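# Hang the power strip level on two screws

## Task

Put the power strip's keyhole slots over the two screws, with the narrow end of each slot pointing up, so that the strip stays on them, level, with no gripper holding it.

## Robot and tools

Robot: two six-joint arms, left_arm and right_arm, each ending in a two-finger parallel gripper with a wrist camera. Scene frame: origin at table-top height, midway between the nominal arm bases; +x points out over the table, +z up, and left_arm sits on the +y side (image left/right does not follow these names). Calibrated base origins: left_arm (-0.051, +0.349, 0) m, right_arm (-0.026, -0.326, 0) m, each turned very slightly about z. A camera stand is fixed to the floor behind the arms. A loose object may occasionally get a short external shove.

Frames: reported hand positions (metres), quaternions (wxyz), velocities and wrist-camera poses are in that arm's own base frame. Fixed cameras and the table use the scene frame. Every commanded offset runs along the axes of the arm's current Hand target. On the gripper, +z is where the fingers point and the fingers spread along y. end_effector_position is the point between the pads, about 1 cm short of the fingertips.

execute_actions(actions, cameras): actions is a list of actions; each action is a table of at most 15 rows, one row per 1/30 s step, and a short table repeats its final row to fill 15 steps (0.5 s). Each row is one flat list of 14 numbers, all in [-1, 1]: left_arm dx, dy, dz, rx, ry, rz, opening, then right_arm in the same order, always both arms. The six pose numbers are an offset, not a pose: measured from that arm's Hand target as it was when the action began, along its axes, and each row is counted from that same start, not from the row before. The next action starts from the new Hand target, so repeating an offset moves further. Scale: 1.0 equals 0.6 m for dx, dy, dz and 180 degrees for rotation; rx, ry, rz form a single rotation vector. Opening is absolute: +1 fully open (0.094 m), -1 shut. Six zeros re-request the current Hand target; a 0 opening is a real command (half open), so to keep a gripper unchanged resend its present opening. cameras: list of names, ["all"], or []; default gives images only for an empty action list. An empty list also reports the scene number and extra fields.

move(target, speed, blend, opening_speed, grip_force, blocking, cameras): target is one 14-number row (same layout, scale and offset meaning as above) or a list of up to 15 such rows; every row in the list is an offset from the same starting Hand targets, not from the previous row. Each gripper follows a straight line there, turning the short way; the whole thing is capped at 10 s and lasts at least 0.5 s. speed: m/s, 0.002 to 2.9, default 0.25, one value or one per target; rotation is limited to twice that in rad/s. blend: corner radius in metres for lists (0 = stop at each). opening_speed: rate on the -1..+1 scale per second, at least 0.2; use it to close gently. grip_force: newtons per finger pad, 10 to 50 (full), one value or one per arm; it persists, and low values close slowly. blocking=false returns after about 0.5 s while the move continues. Paths ignore obstacles and the other arm, and grippers overshoot and lag more at higher speed. The result adds a move: line: done, off_target, moving, held or fault, plus limits such as paced (pose clipped) or held (steps withheld).

wait(seconds 0 to 10) lets time pass holding commands. stop brakes a running move. zoom_image(camera, region=[x0, y0, x1, y1]) enlarges part of the newest image of cam_head_left, cam_head_right, cam_high, cam_low, cam_left_wrist or cam_right_wrist; region in pixels, origin top-left, at most 504 by 504. All cameras give 896x504 images. read_manual(section="licences") only returns licence text. finished_scene(scene) ends the current scene, given its number; it is irreversible, so only call it once the strip hangs unaided.

Results: Hand target is the last commanded pose after clipping, and the base for the next offsets. Grippers often rest a few centimetres off it because of friction and load; sending zeros asks again, or add the remaining distance as an offset. Each step the commanded orientation is clipped to within 40 degrees of the measured one. grip_measured is the finger opening on the command scale (reads slightly wide when empty, a bit narrower than a hard part when squeezing); the last Joint positions number is the opening in metres. grip_effort_nm is the gripper motor's averaged effort (negative closing); it is not pad force. Joint torques include gravity, with offsets and noise; joints 1 to 3 wrap at ±28 N m. Joint velocities "within noise" means still. Tool commands shows each gripper's current command. Action calls also list some intermediate end_effector_position readings.

Heat: holding loads, stretching out or pushing against something warms motors. MOTOR HOT appears at 75 °C; at 90 °C the arm folds and stops working; at 100 °C it goes limp.

Avoid: letting the strip drop or leave the table, releasing it while it still moves, fast impacts, pressing hard into the screws or wall, any contact or squeezing between the two arms or grippers, wrist-camera cables touching things, paths near an arm's own base (go around it), and unnecessary stops. An arm blocked by contact keeps pushing until you command it back past its gripper.

Each tool is called after "Call:" as name(argument=value, ...) on one line, values as JSON.

## Session

Call:
execute_actions(actions=[])

Scene clock: 0.00 s.
left_arm: end_effector_position=(+0.4437, +0.1242, +0.2851) grip_measured=+1.000 grip_effort_nm=n/a end_effector_quat_wxyz=(+0.730, -0.247, +0.633, -0.081) | right_arm: end_effector_position=(+0.4397, -0.0537, +0.2477) grip_measured=+1.000 grip_effort_nm=n/a end_effector_quat_wxyz=(+0.737, +0.060, +0.668, +0.084)
Joint positions: left_arm=[0.277 1.442 0.73 0.791 0.015 -0.483 0.094] | right_arm=[-0.223 1.5 0.575 1.029 -0.245 0.229 0.094]
Joint velocities: within noise
Joint torques (N m): no reading
Heat: left arm: 28 °C; right arm: 31 °C.
Hand target: left_arm +0.4436, +0.1241, +0.2880; +0.731, -0.246, +0.632, -0.080 | right_arm +0.4396, -0.0537, +0.2564; +0.744, +0.057, +0.660, +0.082
Tool commands: left_gripper/opening=+1.0 right_gripper/opening=+1.0

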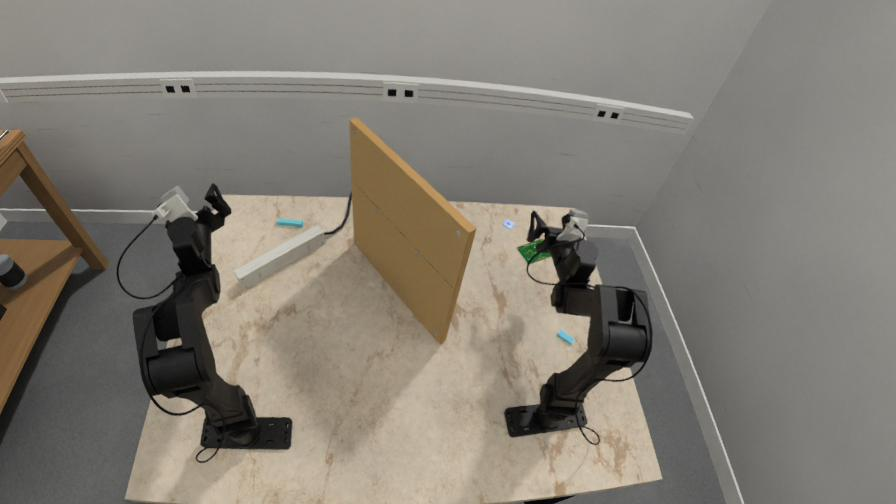

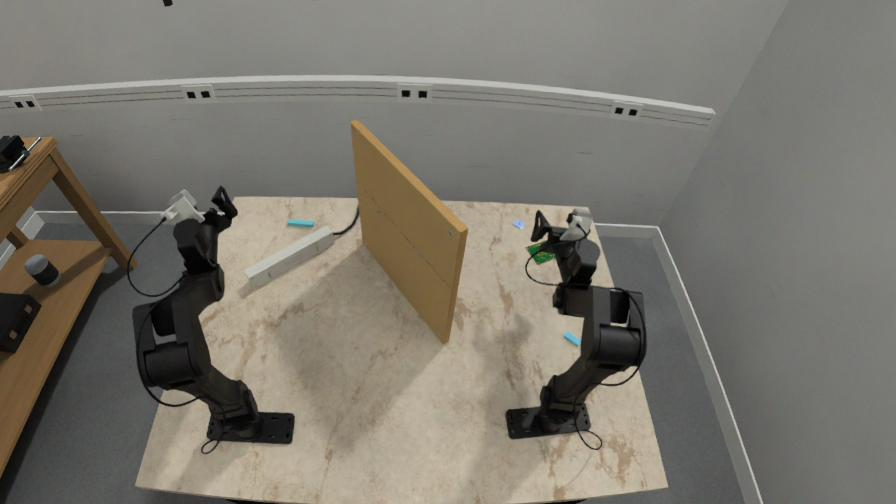

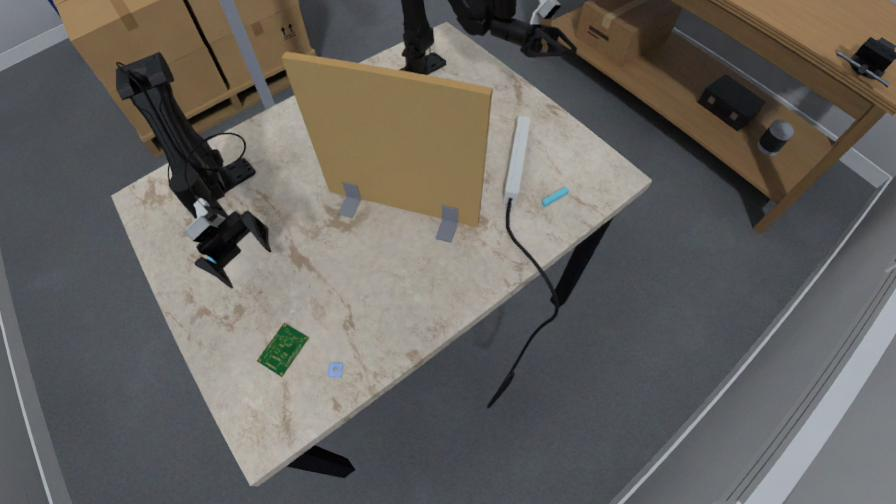

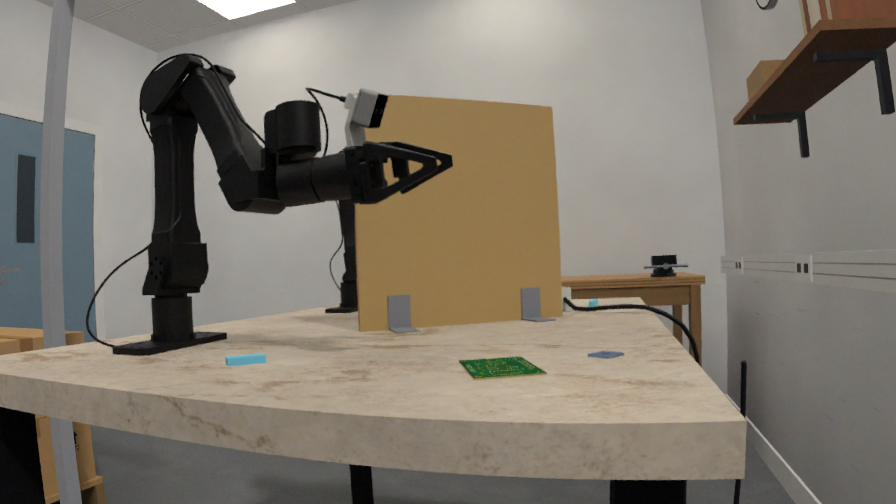

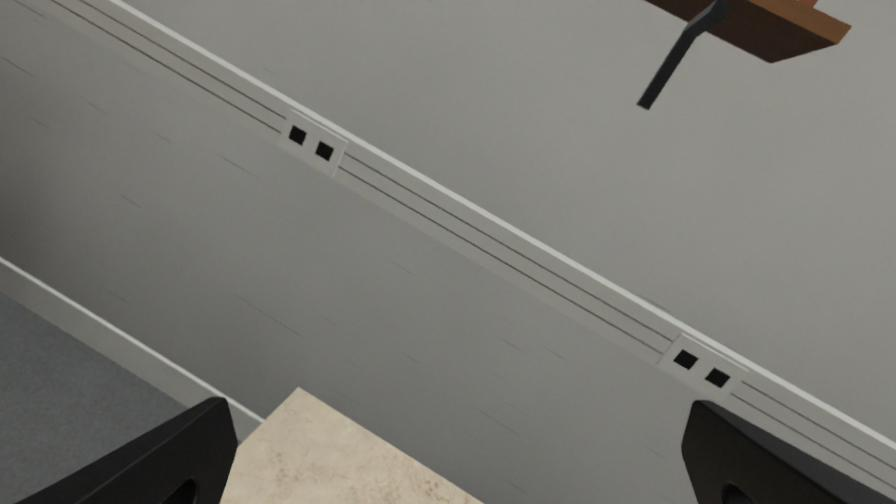

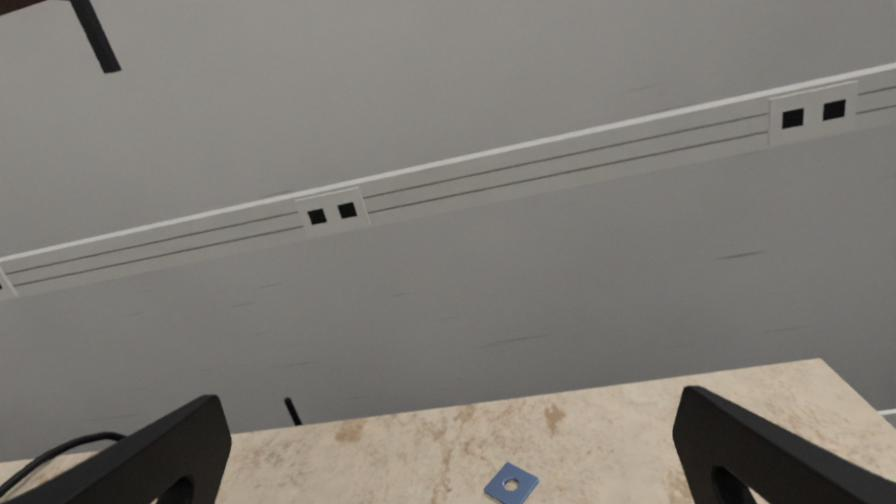

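Call:
zoom_image(camera="cam_head_left", region=[220, 110, 500, 350])

Call:
zoom_image(camera="cam_head_right", region=[220, 110, 500, 350])

Call:
zoom_image(camera="cam_high", region=[440, 90, 600, 260])

Call:
zoom_image(camera="cam_head_left", region=[350, 190, 460, 260])

Call:
zoom_image(camera="cam_head_left", region=[220, 210, 370, 300])

Scaled by 1.800 from the camera's 896x504 image, which has a finer 1280x720 frame.

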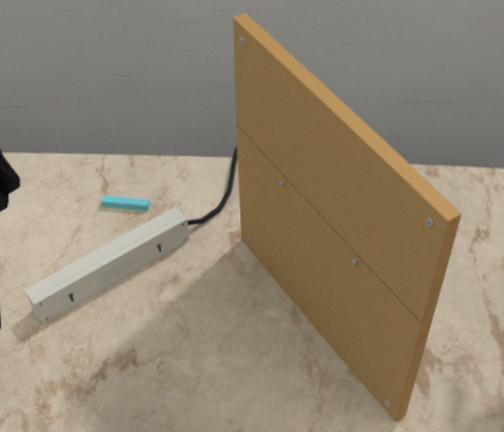

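Scaled by 1.800 from the camera's 896x504 image, which has a finer 1280x720 frame.

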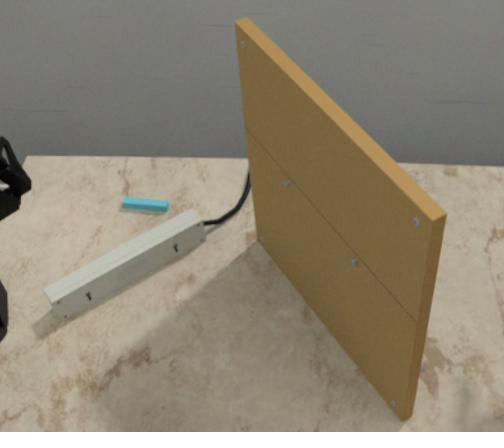

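Scaled by 2.965 from the camera's 896x504 image, which has a finer 1280x720 frame.

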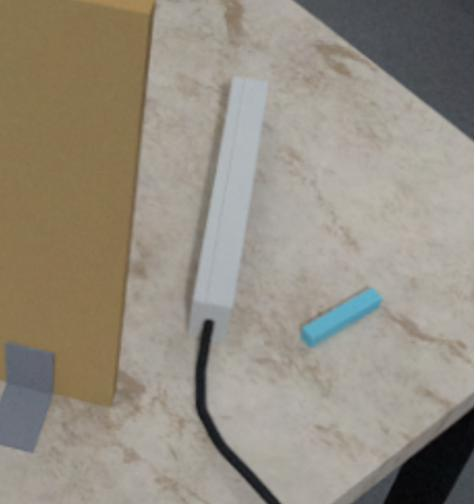

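Scaled by 4.582 from the camera's 896x504 image, which has a finer 1280x720 frame.

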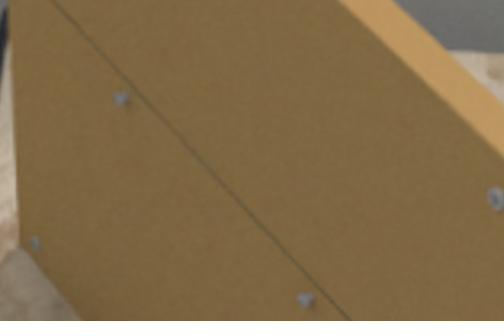

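Scaled by 3.360 from the camera's 896x504 image, which has a finer 1280x720 frame.

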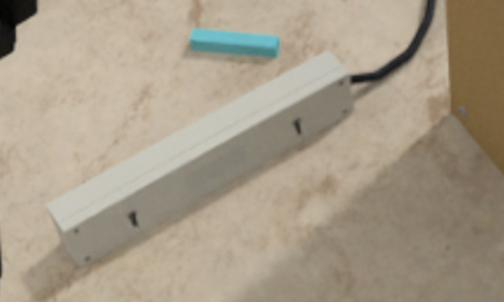

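Call:
move(target=[0.195,-0.129,-0.003,0.196,0.542,0.391,1,0,0,0,0,0,0,1], speed=0.5, cameras=["cam_head_left","cam_left_wrist","cam_high"])

Call:
zoom_image(camera="cam_left_wrist", region=[200, 0, 700, 504])

Scene clock: 46.87 s.
left_arm: end_effector_position=(+0.4782, +0.0080, +0.2224) grip_measured=+1.000 grip_effort_nm=0.00 end_effector_quat_wxyz=(+0.149, +0.431, +0.887, +0.074) | right_arm: end_effector_position=(+0.4397, -0.0537, +0.2477) grip_measured=+1.000 grip_effort_nm=-0.01 end_effector_quat_wxyz=(+0.737, +0.060, +0.668, +0.084)
Joint positions: left_arm=[0.016 2.224 2.53 -1.542 0.003 0.919 0.094] | right_arm=[-0.223 1.5 0.575 1.029 -0.245 0.229 0.094]
Joint torques (N m): left_arm=[-0.38 -9.47 8.13 0.64 -0.03 0.01] | right_arm=[-0.03 -6.82 7.8 2.08 0.01 0]
Heat: left arm: 36 °C; right arm: 33 °C.
Hand target: left_arm +0.4788, +0.0067, +0.2198; -0.001, +0.440, +0.898, +0.000 | right_arm +0.4396, -0.0537, +0.2564; +0.744, +0.057, +0.660, +0.082
Off the commanded pose: left_arm 0.003 m, 19 deg | right_arm 0.009 m, 1 deg.
joint sent to its limit (left arm) — joint 4 (wrist pitch), lower limit. The joint targets are off in orientation, not in position.
move: off_target (left_arm)
camera_calibration:
cam_left_wrist: T_world_to_cam=[[-0.726864, -0.623926, -0.287029, 0.416456], [-0.683372, 0.698656, 0.211855, 0.311948], [0.0683529, 0.350137, -0.934201, 0.25937], [0, 0, 0, 1]] pos_world=[0.498155, -0.0489219, 0.295751]
Images, in order (width x height): cam_head_left 896x504, cam_high 896x504, cam_left_wrist 896x504.

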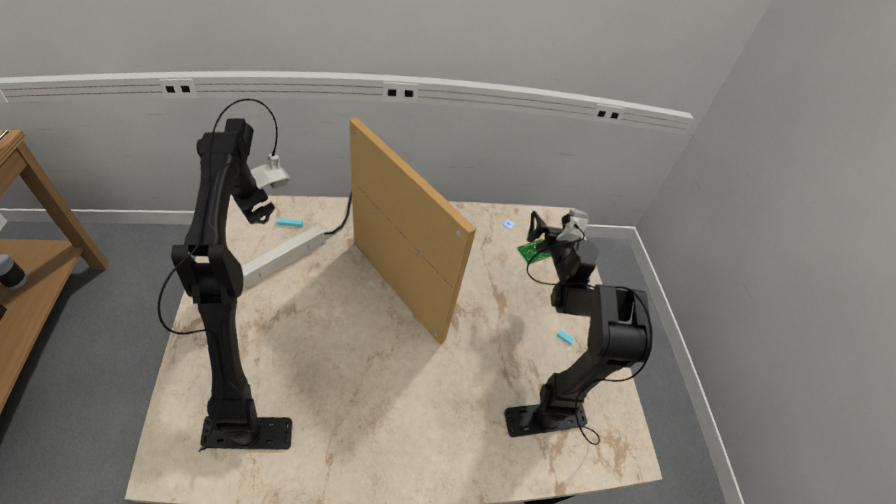

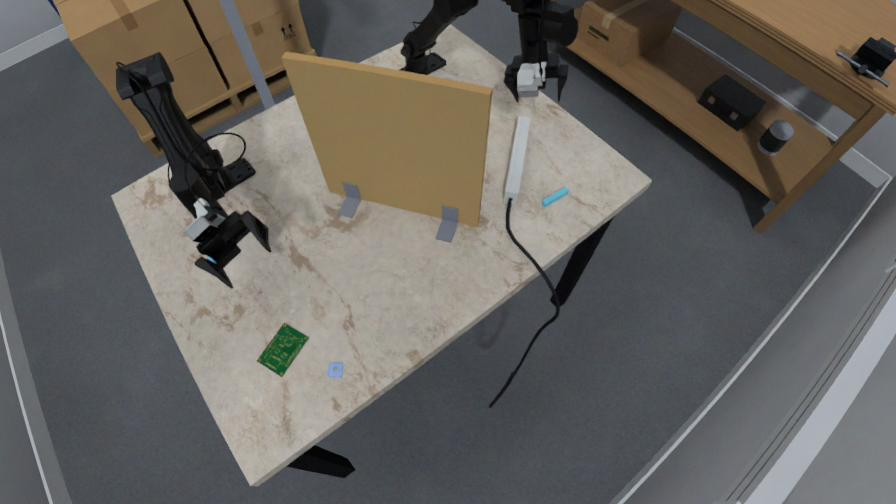

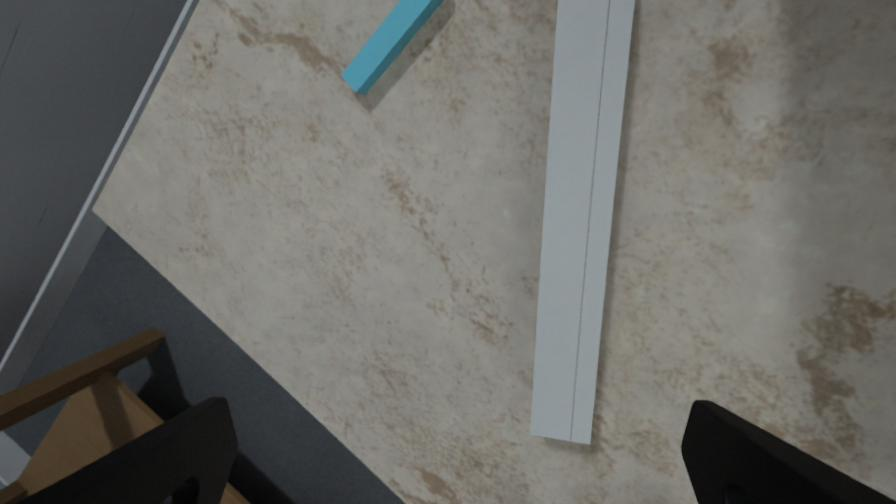

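Scaled by 1.000.

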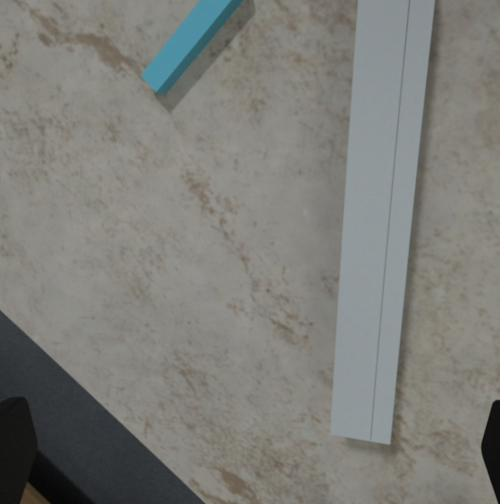

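Call:
move(target=[-0.0355,-0.030,0.2,0,0,-0.011,1,0,0,0,0,0,0,1], cameras=["cam_head_left","cam_left_wrist"])

Scene clock: 59.67 s.
left_arm: end_effector_position=(+0.4820, -0.0189, +0.1057) grip_measured=+1.000 grip_effort_nm=0.00 end_effector_quat_wxyz=(+0.029, +0.426, +0.904, +0.015) | right_arm: end_effector_position=(+0.4397, -0.0537, +0.2477) grip_measured=+1.000 grip_effort_nm=-0.01 end_effector_quat_wxyz=(+0.737, +0.060, +0.668, +0.084)
Joint positions: left_arm=[-0.044 2.453 2.491 -1.544 -0.006 0.837 0.094] | right_arm=[-0.223 1.5 0.575 1.029 -0.245 0.229 0.094]
Joint torques (N m): left_arm=[-0.36 -11.88 5.91 0.12 0.03 -0.07] | right_arm=[-0.01 -6.72 7.83 2.05 -0.02 -0.03]
Heat: left arm: 33 °C; right arm: 33 °C.
Hand target: left_arm +0.4775, -0.0212, +0.0999; -0.001, +0.425, +0.905, +0.000 | right_arm +0.4396, -0.0537, +0.2564; +0.744, +0.057, +0.660, +0.082
Off the commanded pose: left_arm 0.008 m, 4 deg | right_arm 0.009 m, 1 deg.
joint sent to its limit (left arm) — joint 4 (wrist pitch), lower limit. The joint targets still meet the commanded pose.
move: off_target (left_arm)
camera_calibration:
cam_left_wrist: T_world_to_cam=[[-0.761936, -0.642376, -0.0825036, 0.363938], [-0.618839, 0.684534, 0.385294, 0.308397], [-0.191027, 0.344626, -0.919098, 0.28283], [0, 0, 0, 1]] pos_world=[0.522174, -0.0747941, 0.171151]
Images, in order (width x height): cam_head_left 896x504, cam_left_wrist 896x504.

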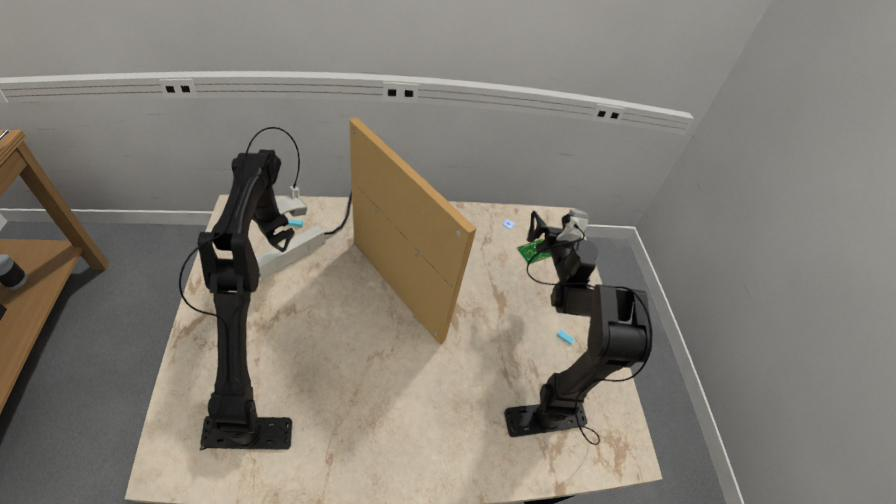

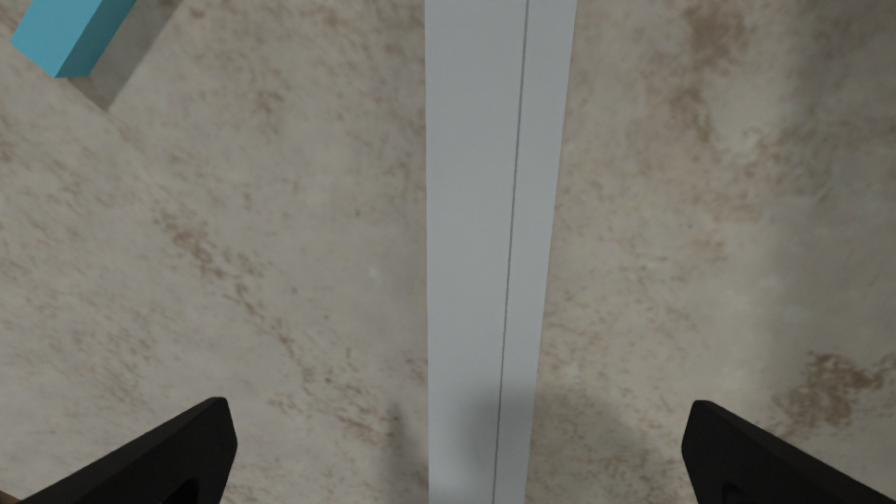

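Call:
move(target=[0,0,0.115,0,0,0,1,0,0,0,0,0,0,1], speed=0.12)

Call:
move(target=[0,0,0,0,0,0,-0.5,0,0,0,0,0,0,1], opening_speed=0.5, grip_force=25, cameras=["cam_head_left","cam_left_wrist","cam_high"])

Scene clock: 66.50 s.
left_arm: end_effector_position=(+0.4785, -0.0188, +0.0398) grip_measured=+1.000 grip_effort_nm=0.00 end_effector_quat_wxyz=(+0.004, +0.426, +0.905, +0.005) | right_arm: end_effector_position=(+0.4397, -0.0537, +0.2477) grip_measured=+1.000 grip_effort_nm=-0.01 end_effector_quat_wxyz=(+0.737, +0.060, +0.668, +0.084)
Joint positions: left_arm=[-0.044 2.453 2.229 -1.334 -0.006 0.836 0.094] | right_arm=[-0.223 1.5 0.575 1.029 -0.245 0.229 0.094]
Joint torques (N m): left_arm=[-0.35 -11.75 5.68 0.25 0.03 -0.05] | right_arm=[0.03 -6.65 7.98 2.06 -0.02 -0.03]
Heat: left arm: 33 °C; right arm: 34 °C.
Hand target: left_arm +0.4775, -0.0212, +0.0309; +0.000, +0.425, +0.905, +0.000 | right_arm +0.4396, -0.0537, +0.2564; +0.744, +0.057, +0.660, +0.082
Off the commanded pose: left_arm 0.009 m, 1 deg | right_arm 0.009 m, 1 deg.
move: done

Scene clock: 70.67 s.
left_arm: end_effector_position=(+0.4784, -0.0189, +0.0398) grip_measured=-0.289 grip_effort_nm=-0.50 end_effector_quat_wxyz=(+0.004, +0.426, +0.905, +0.005) | right_arm: end_effector_position=(+0.4397, -0.0537, +0.2477) grip_measured=+1.000 grip_effort_nm=-0.01 end_effector_quat_wxyz=(+0.737, +0.060, +0.668, +0.084)
Joint positions: left_arm=[-0.044 2.453 2.229 -1.335 -0.005 0.836 0.033] | right_arm=[-0.223 1.5 0.575 1.029 -0.245 0.229 0.094]
Joint torques (N m): left_arm=[-0.34 -11.74 5.67 0.26 0.03 -0.04] | right_arm=[0.16 -6.83 7.88 2.11 0.04 -0.03]
Heat: left arm: 34 °C; right arm: 34 °C.
Hand target: left_arm +0.4774, -0.0212, +0.0309; -0.001, +0.425, +0.905, +0.000 | right_arm +0.4396, -0.0537, +0.2564; +0.744, +0.057, +0.660, +0.082
Off the commanded pose: left_arm 0.009 m, 1 deg | right_arm 0.009 m, 1 deg.
grip_force (N): 25, 25
move: done
camera_calibration:
cam_left_wrist: T_world_to_cam=[[-0.76456, -0.643121, -0.042928, 0.355393], [-0.598246, 0.683269, 0.418623, 0.320245], [-0.239894, 0.345744, -0.907145, 0.244521], [0, 0, 0, 1]] pos_world=[0.521964, -0.0747943, 0.10301]
Images, in order (width x height): cam_head_left 896x504, cam_high 896x504, cam_left_wrist 896x504.

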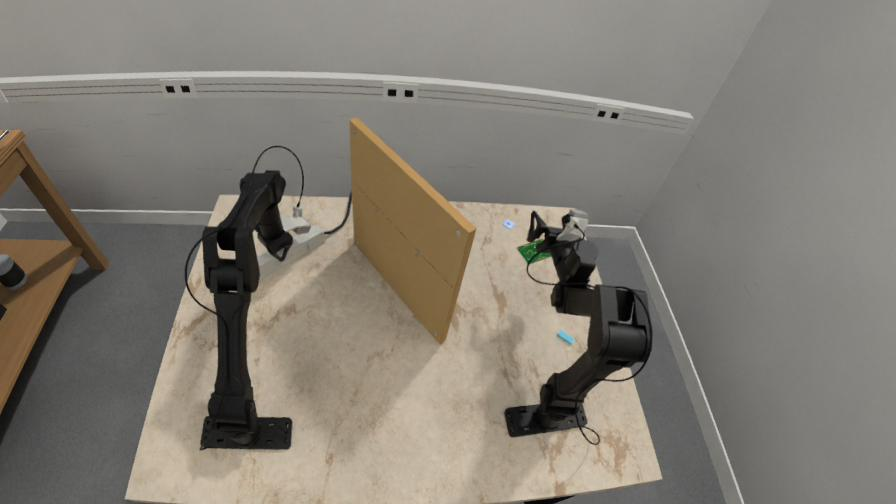

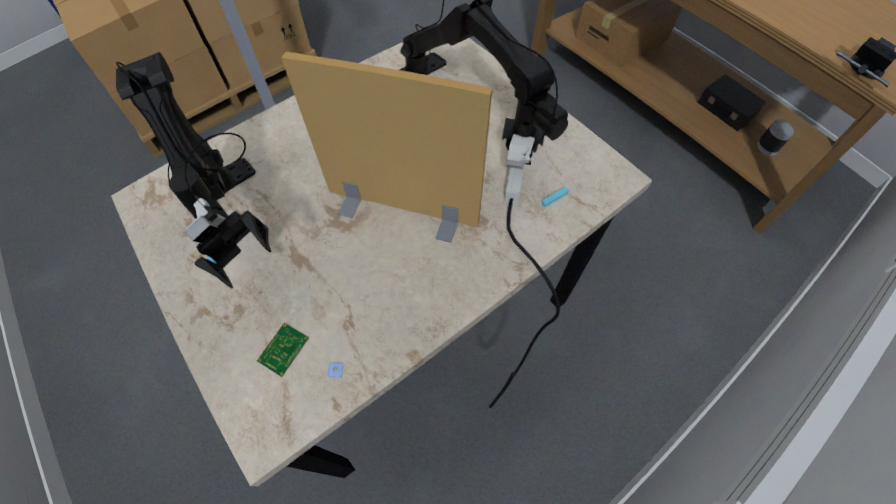

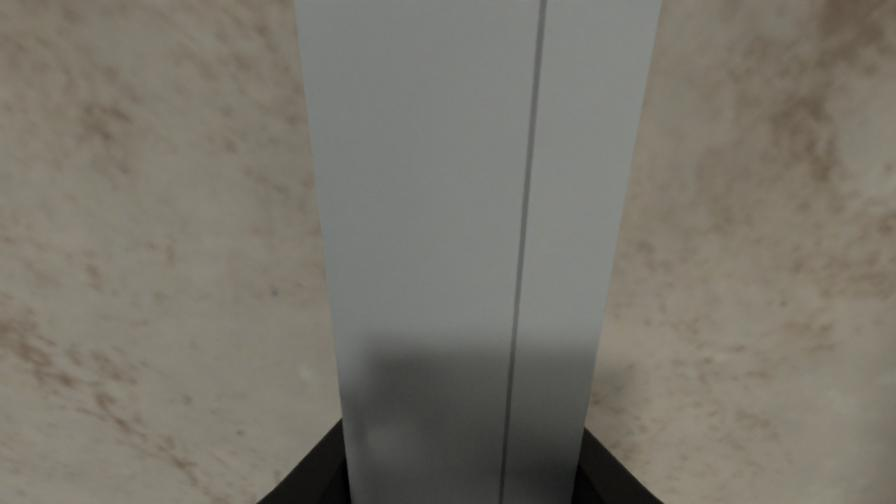

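Call:
move(target=[[0,0,-0.14,0,0,0,-0.5,0,0,0,0,0,0,1],[0.053,-0.064,-0.167,-0.361,0,0,-0.5,0,0,0,0,0,0,1]], speed=[0.12,0.25], blend=[0.02,0], grip_force=50, cameras=["cam_head_left","cam_left_wrist","cam_high","cam_low"])

Scene clock: 91.27 s.
left_arm: end_effector_position=(+0.4214, -0.0219, +0.1058) grip_measured=-0.304 grip_effort_nm=-1.03 end_effector_quat_wxyz=(+0.189, +0.395, +0.767, +0.469) | right_arm: end_effector_position=(+0.4397, -0.0537, +0.2477) grip_measured=+1.000 grip_effort_nm=-0.01 end_effector_quat_wxyz=(+0.737, +0.060, +0.668, +0.084)
Joint positions: left_arm=[-0.394 1.749 0.969 -0.117 -0.894 0.891 0.033] | right_arm=[-0.223 1.5 0.575 1.029 -0.245 0.229 0.094]
Joint torques (N m): left_arm=[-0.42 -11 6.58 1.83 -0.77 -0.1] | right_arm=[0.06 -6.74 7.86 2.09 0.01 -0.03]
Heat: left arm: 37 °C; right arm: 34 °C.
Hand target: left_arm +0.4276, -0.0213, +0.1311; +0.228, +0.359, +0.764, +0.486 | right_arm +0.4396, -0.0537, +0.2564; +0.744, +0.057, +0.660, +0.082
Off the commanded pose: left_arm 0.026 m, 6 deg | right_arm 0.009 m, 1 deg.
move: off_target (left_arm)
camera_calibration:
cam_left_wrist: T_world_to_cam=[[-0.40401, -0.236103, -0.883759, 0.258648], [-0.845747, 0.464533, 0.262529, 0.376706], [0.348552, 0.853501, -0.38736, -0.000183826], [0, 0, 0, 1]] pos_world=[0.423159, -0.113768, 0.129615]
Images, in order (width x height): cam_head_left 896x504, cam_high 896x504, cam_low 896x504, cam_left_wrist 896x504.

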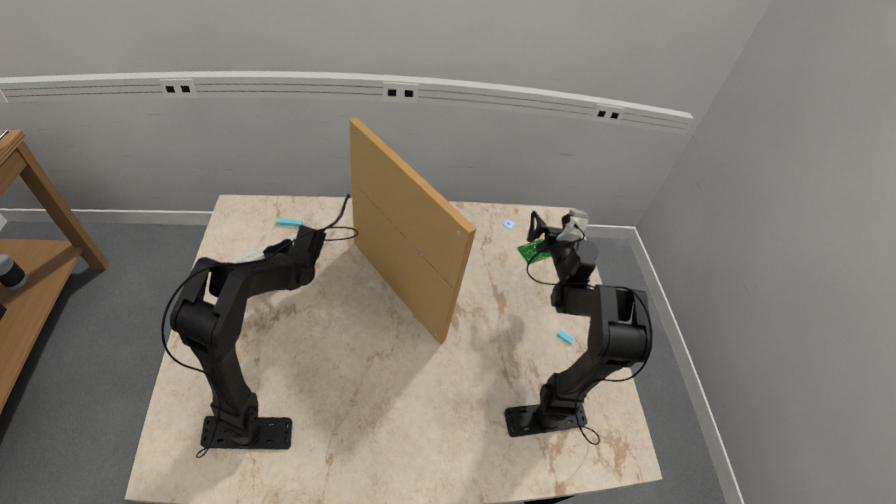

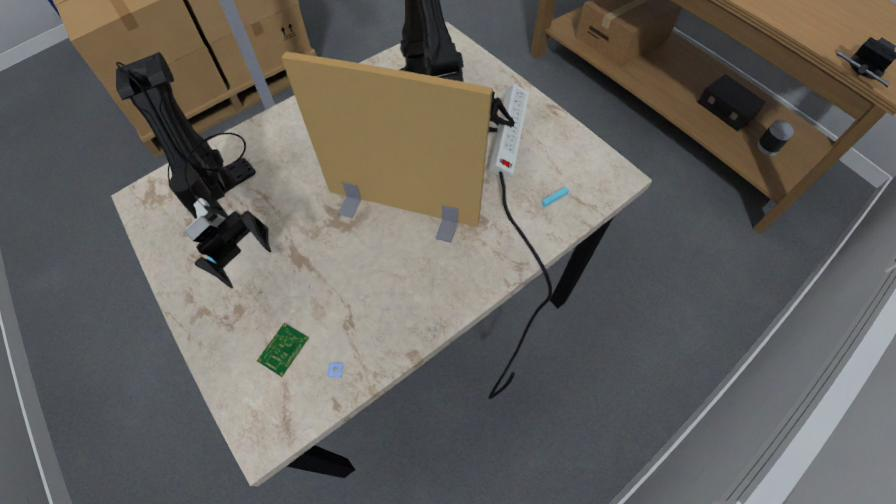

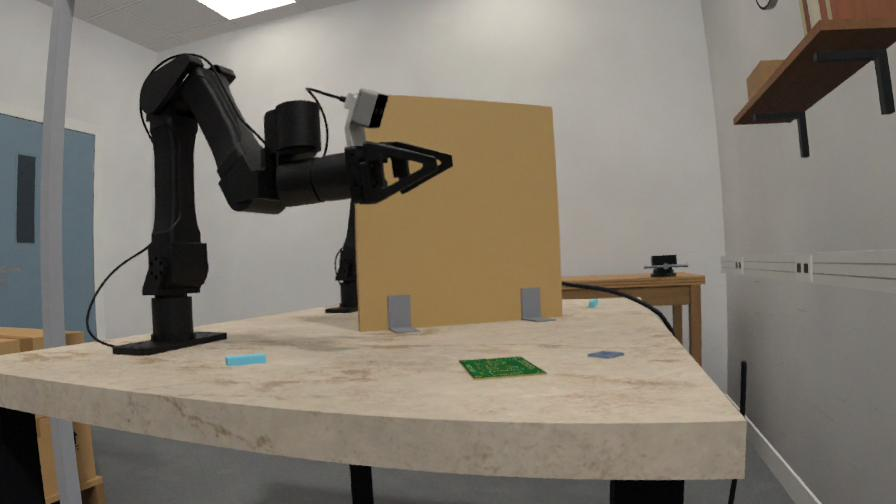

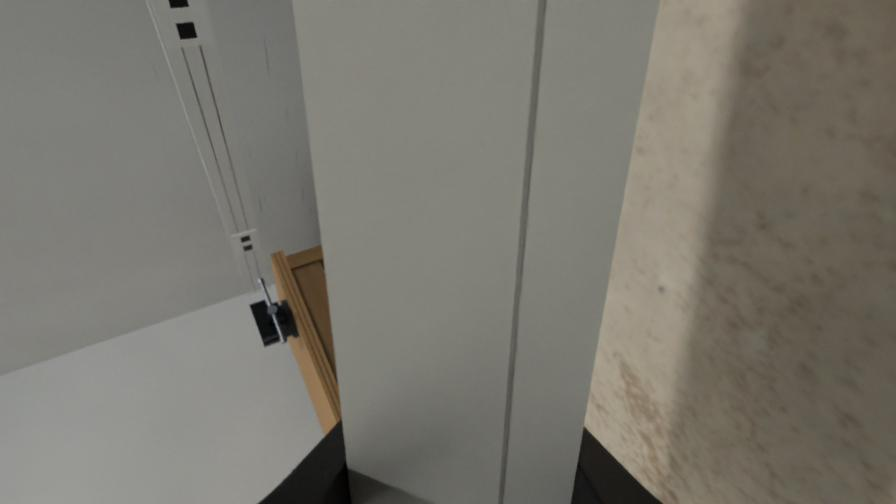

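Call:
move(target=[0,-0.0906,0.0425,-0.015,-0.005,-0.026,-0.5,0,0,0,0,0,0,1], speed=0.1, cameras=["cam_head_left","cam_left_wrist","cam_high"])

Scene clock: 98.83 s.
left_arm: end_effector_position=(+0.4230, -0.0210, +0.0614) grip_measured=-0.304 grip_effort_nm=-1.03 end_effector_quat_wxyz=(+0.239, +0.353, +0.768, +0.478) | right_arm: end_effector_position=(+0.4397, -0.0537, +0.2477) grip_measured=+1.000 grip_effort_nm=-0.01 end_effector_quat_wxyz=(+0.737, +0.060, +0.668, +0.084)
Joint positions: left_arm=[-0.397 1.866 0.816 0.267 -0.916 0.869 0.033] | right_arm=[-0.223 1.5 0.575 1.029 -0.245 0.229 0.094]
Joint torques (N m): left_arm=[-0.69 -7.51 5.64 2.02 -0.73 -0.11] | right_arm=[-0.12 -6.71 7.94 2.05 0 -0.02]
Heat: left arm: 36 °C; right arm: 34 °C.
Hand target: left_arm +0.4277, -0.0212, +0.0710; +0.262, +0.326, +0.764, +0.491 | right_arm +0.4396, -0.0537, +0.2564; +0.744, +0.057, +0.660, +0.082
Off the commanded pose: left_arm 0.011 m, 4 deg | right_arm 0.009 m, 1 deg.
move: off_target (left_arm)
camera_calibration:
cam_left_wrist: T_world_to_cam=[[-0.286908, -0.283108, -0.915169, 0.171677], [-0.880844, 0.453493, 0.135858, 0.411709], [0.37656, 0.8451, -0.379484, -0.0312306], [0, 0, 0, 1]] pos_world=[0.423667, -0.111711, 0.0893278]
Images, in order (width x height): cam_head_left 896x504, cam_high 896x504, cam_left_wrist 896x504.

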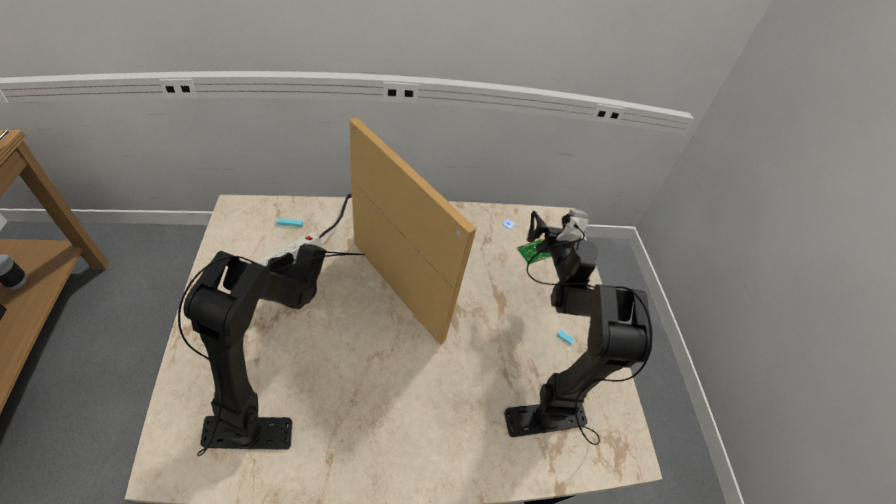

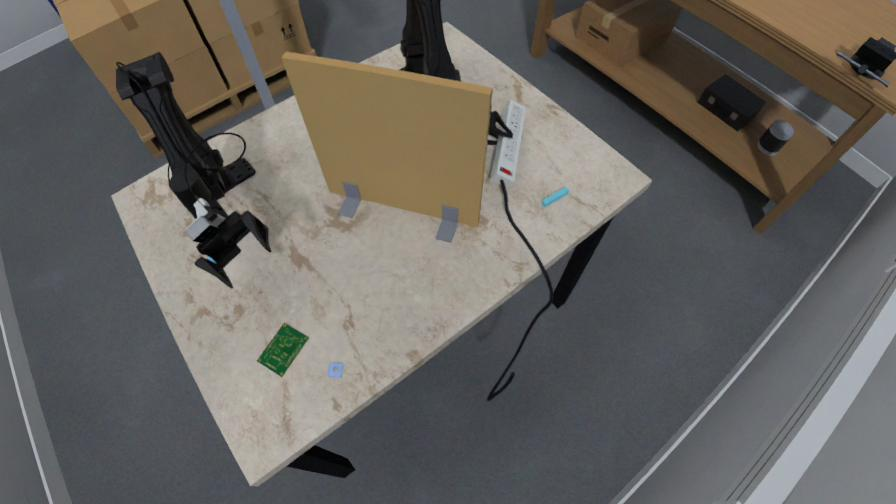

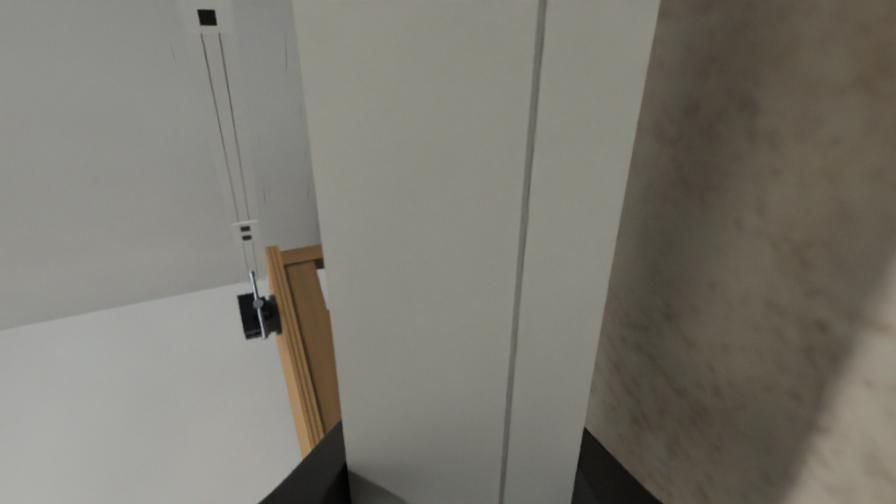

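Call:
move(target=[0.004,-0.0445,0.0184,0.006,0.002,0.012,-0.5,0,0,0,0,0,0,1], speed=0.05, cameras=["cam_high","cam_left_wrist"])

Call:
zoom_image(camera="cam_high", region=[440, 80, 580, 220])

Scene clock: 102.90 s.
left_arm: end_effector_position=(+0.4264, -0.0222, +0.0383) grip_measured=-0.304 grip_effort_nm=-1.03 end_effector_quat_wxyz=(+0.237, +0.355, +0.767, +0.479) | right_arm: end_effector_position=(+0.4397, -0.0537, +0.2477) grip_measured=+1.000 grip_effort_nm=-0.01 end_effector_quat_wxyz=(+0.737, +0.060, +0.668, +0.084)
Joint positions: left_arm=[-0.397 1.954 0.808 0.363 -0.918 0.877 0.033] | right_arm=[-0.223 1.5 0.575 1.029 -0.245 0.229 0.094]
Joint torques (N m): left_arm=[-0.43 -7.64 4.88 1.81 -0.63 -0.02] | right_arm=[-0.01 -6.78 7.88 2.08 0.03 -0.03]
Heat: left arm: 35 °C; right arm: 34 °C.
Hand target: left_arm +0.4277, -0.0211, +0.0422; +0.247, +0.341, +0.763, +0.490 | right_arm +0.4396, -0.0537, +0.2564; +0.744, +0.057, +0.660, +0.082
Off the commanded pose: left_arm 0.004 m, 2 deg | right_arm 0.009 m, 1 deg.
move: done
camera_calibration:
cam_left_wrist: T_world_to_cam=[[-0.290706, -0.276595, -0.915961, 0.153001], [-0.879284, 0.454715, 0.141754, 0.417483], [0.377293, 0.846599, -0.375394, -0.0405454], [0, 0, 0, 1]] pos_world=[0.426862, -0.113191, 0.0657426]
Images, in order (width x height): cam_high 896x504, cam_left_wrist 896x504.

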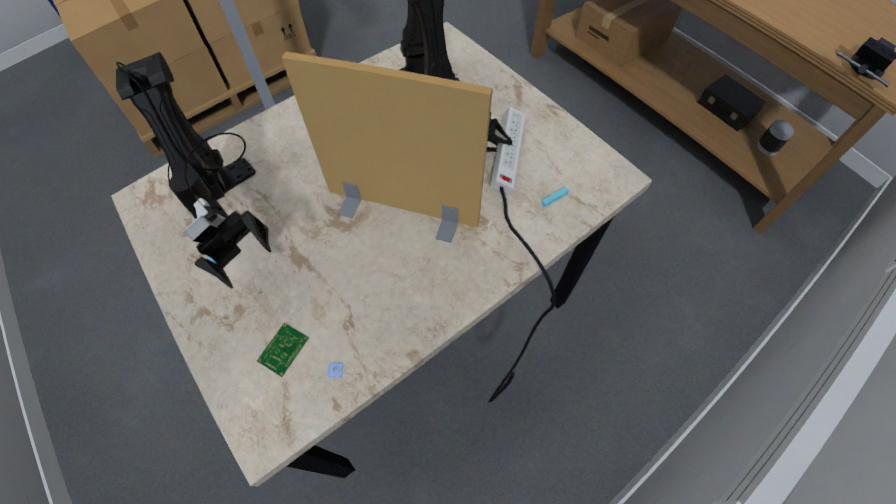

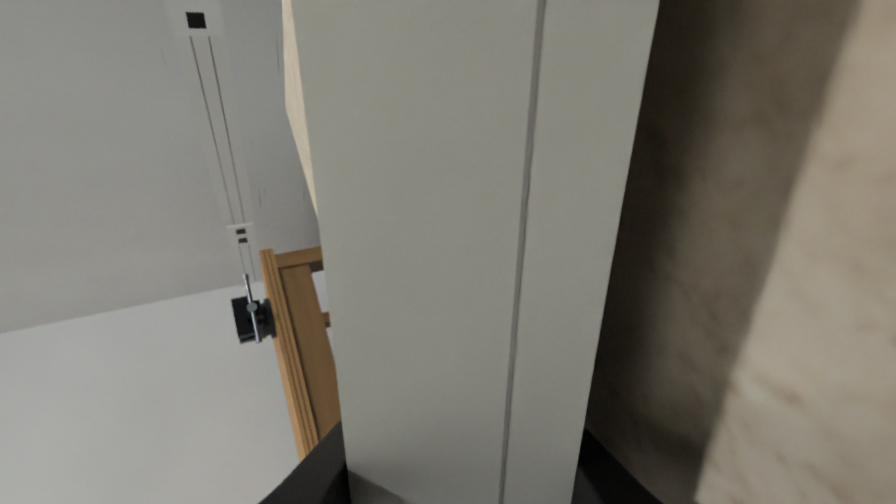

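Scaled by 3.600 from the camera's 896x504 image, which has a finer 1280x720 frame.

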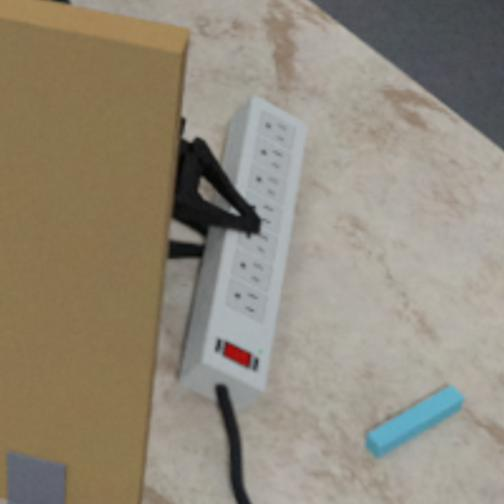

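Call:
move(target=[[0.002,-0.014,0.006,0,0,0,-0.5,0,0,0,0,0,0,1],[0.002,-0.014,0.006,0,0,0,0.2,0,0,0,0,0,0,1]], speed=0.04, opening_speed=0.3, cameras=["cam_high","cam_left_wrist"])

Call:
zoom_image(camera="cam_high", region=[440, 80, 580, 220])

Scene clock: 110.33 s.
left_arm: end_effector_position=(+0.4306, -0.0219, +0.0388) grip_measured=+0.198 grip_effort_nm=0.10 end_effector_quat_wxyz=(+0.254, +0.340, +0.763, +0.487) | right_arm: end_effector_position=(+0.4397, -0.0537, +0.2477) grip_measured=+1.000 grip_effort_nm=-0.01 end_effector_quat_wxyz=(+0.737, +0.060, +0.668, +0.084)
Joint positions: left_arm=[-0.397 1.98 0.8 0.449 -0.936 0.884 0.056] | right_arm=[-0.223 1.5 0.575 1.029 -0.245 0.229 0.094]
Joint torques (N m): left_arm=[-0.32 -7.28 4.53 1.47 -0.44 -0.04] | right_arm=[0.03 -6.67 7.92 2.04 0.02 -0.04]
Heat: left arm: 35 °C; right arm: 35 °C.
Hand target: left_arm +0.4271, -0.0205, +0.0329; +0.247, +0.341, +0.763, +0.490 | right_arm +0.4396, -0.0537, +0.2564; +0.744, +0.057, +0.660, +0.082
Off the commanded pose: left_arm 0.007 m, 1 deg | right_arm 0.009 m, 1 deg.
move: done
camera_calibration:
cam_left_wrist: T_world_to_cam=[[-0.244235, -0.282108, -0.927774, 0.134977], [-0.889332, 0.446565, 0.0983286, 0.426866], [0.386572, 0.849114, -0.359955, -0.046801], [0, 0, 0, 1]] pos_world=[0.430684, -0.112806, 0.0664089]
Images, in order (width x height): cam_high 896x504, cam_left_wrist 896x504.

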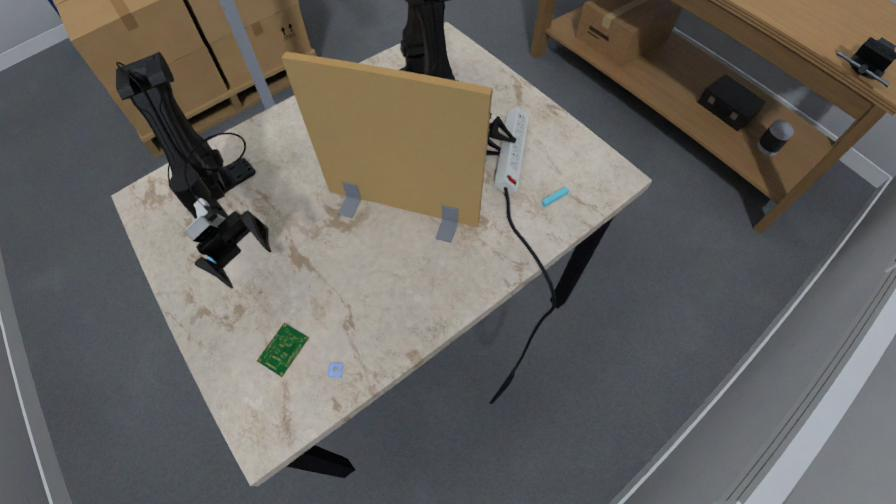

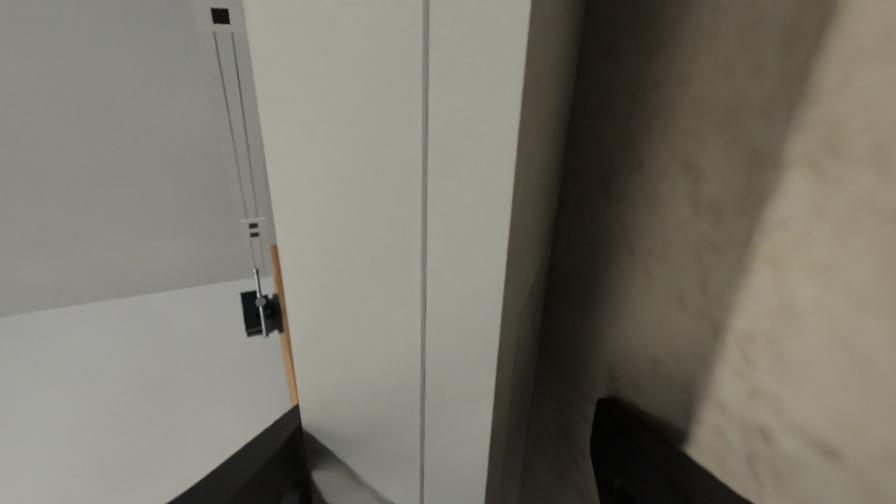

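Scaled by 3.600 from the camera's 896x504 image, which has a finer 1280x720 frame.

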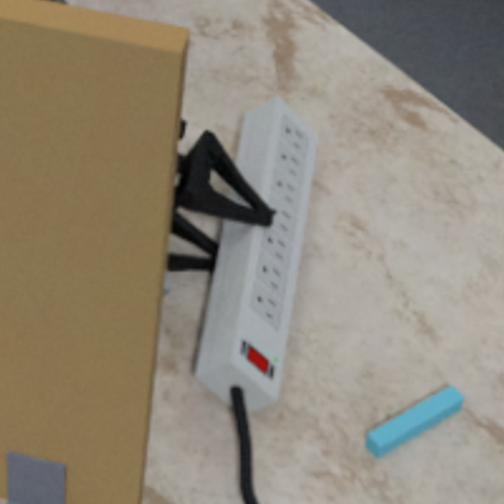

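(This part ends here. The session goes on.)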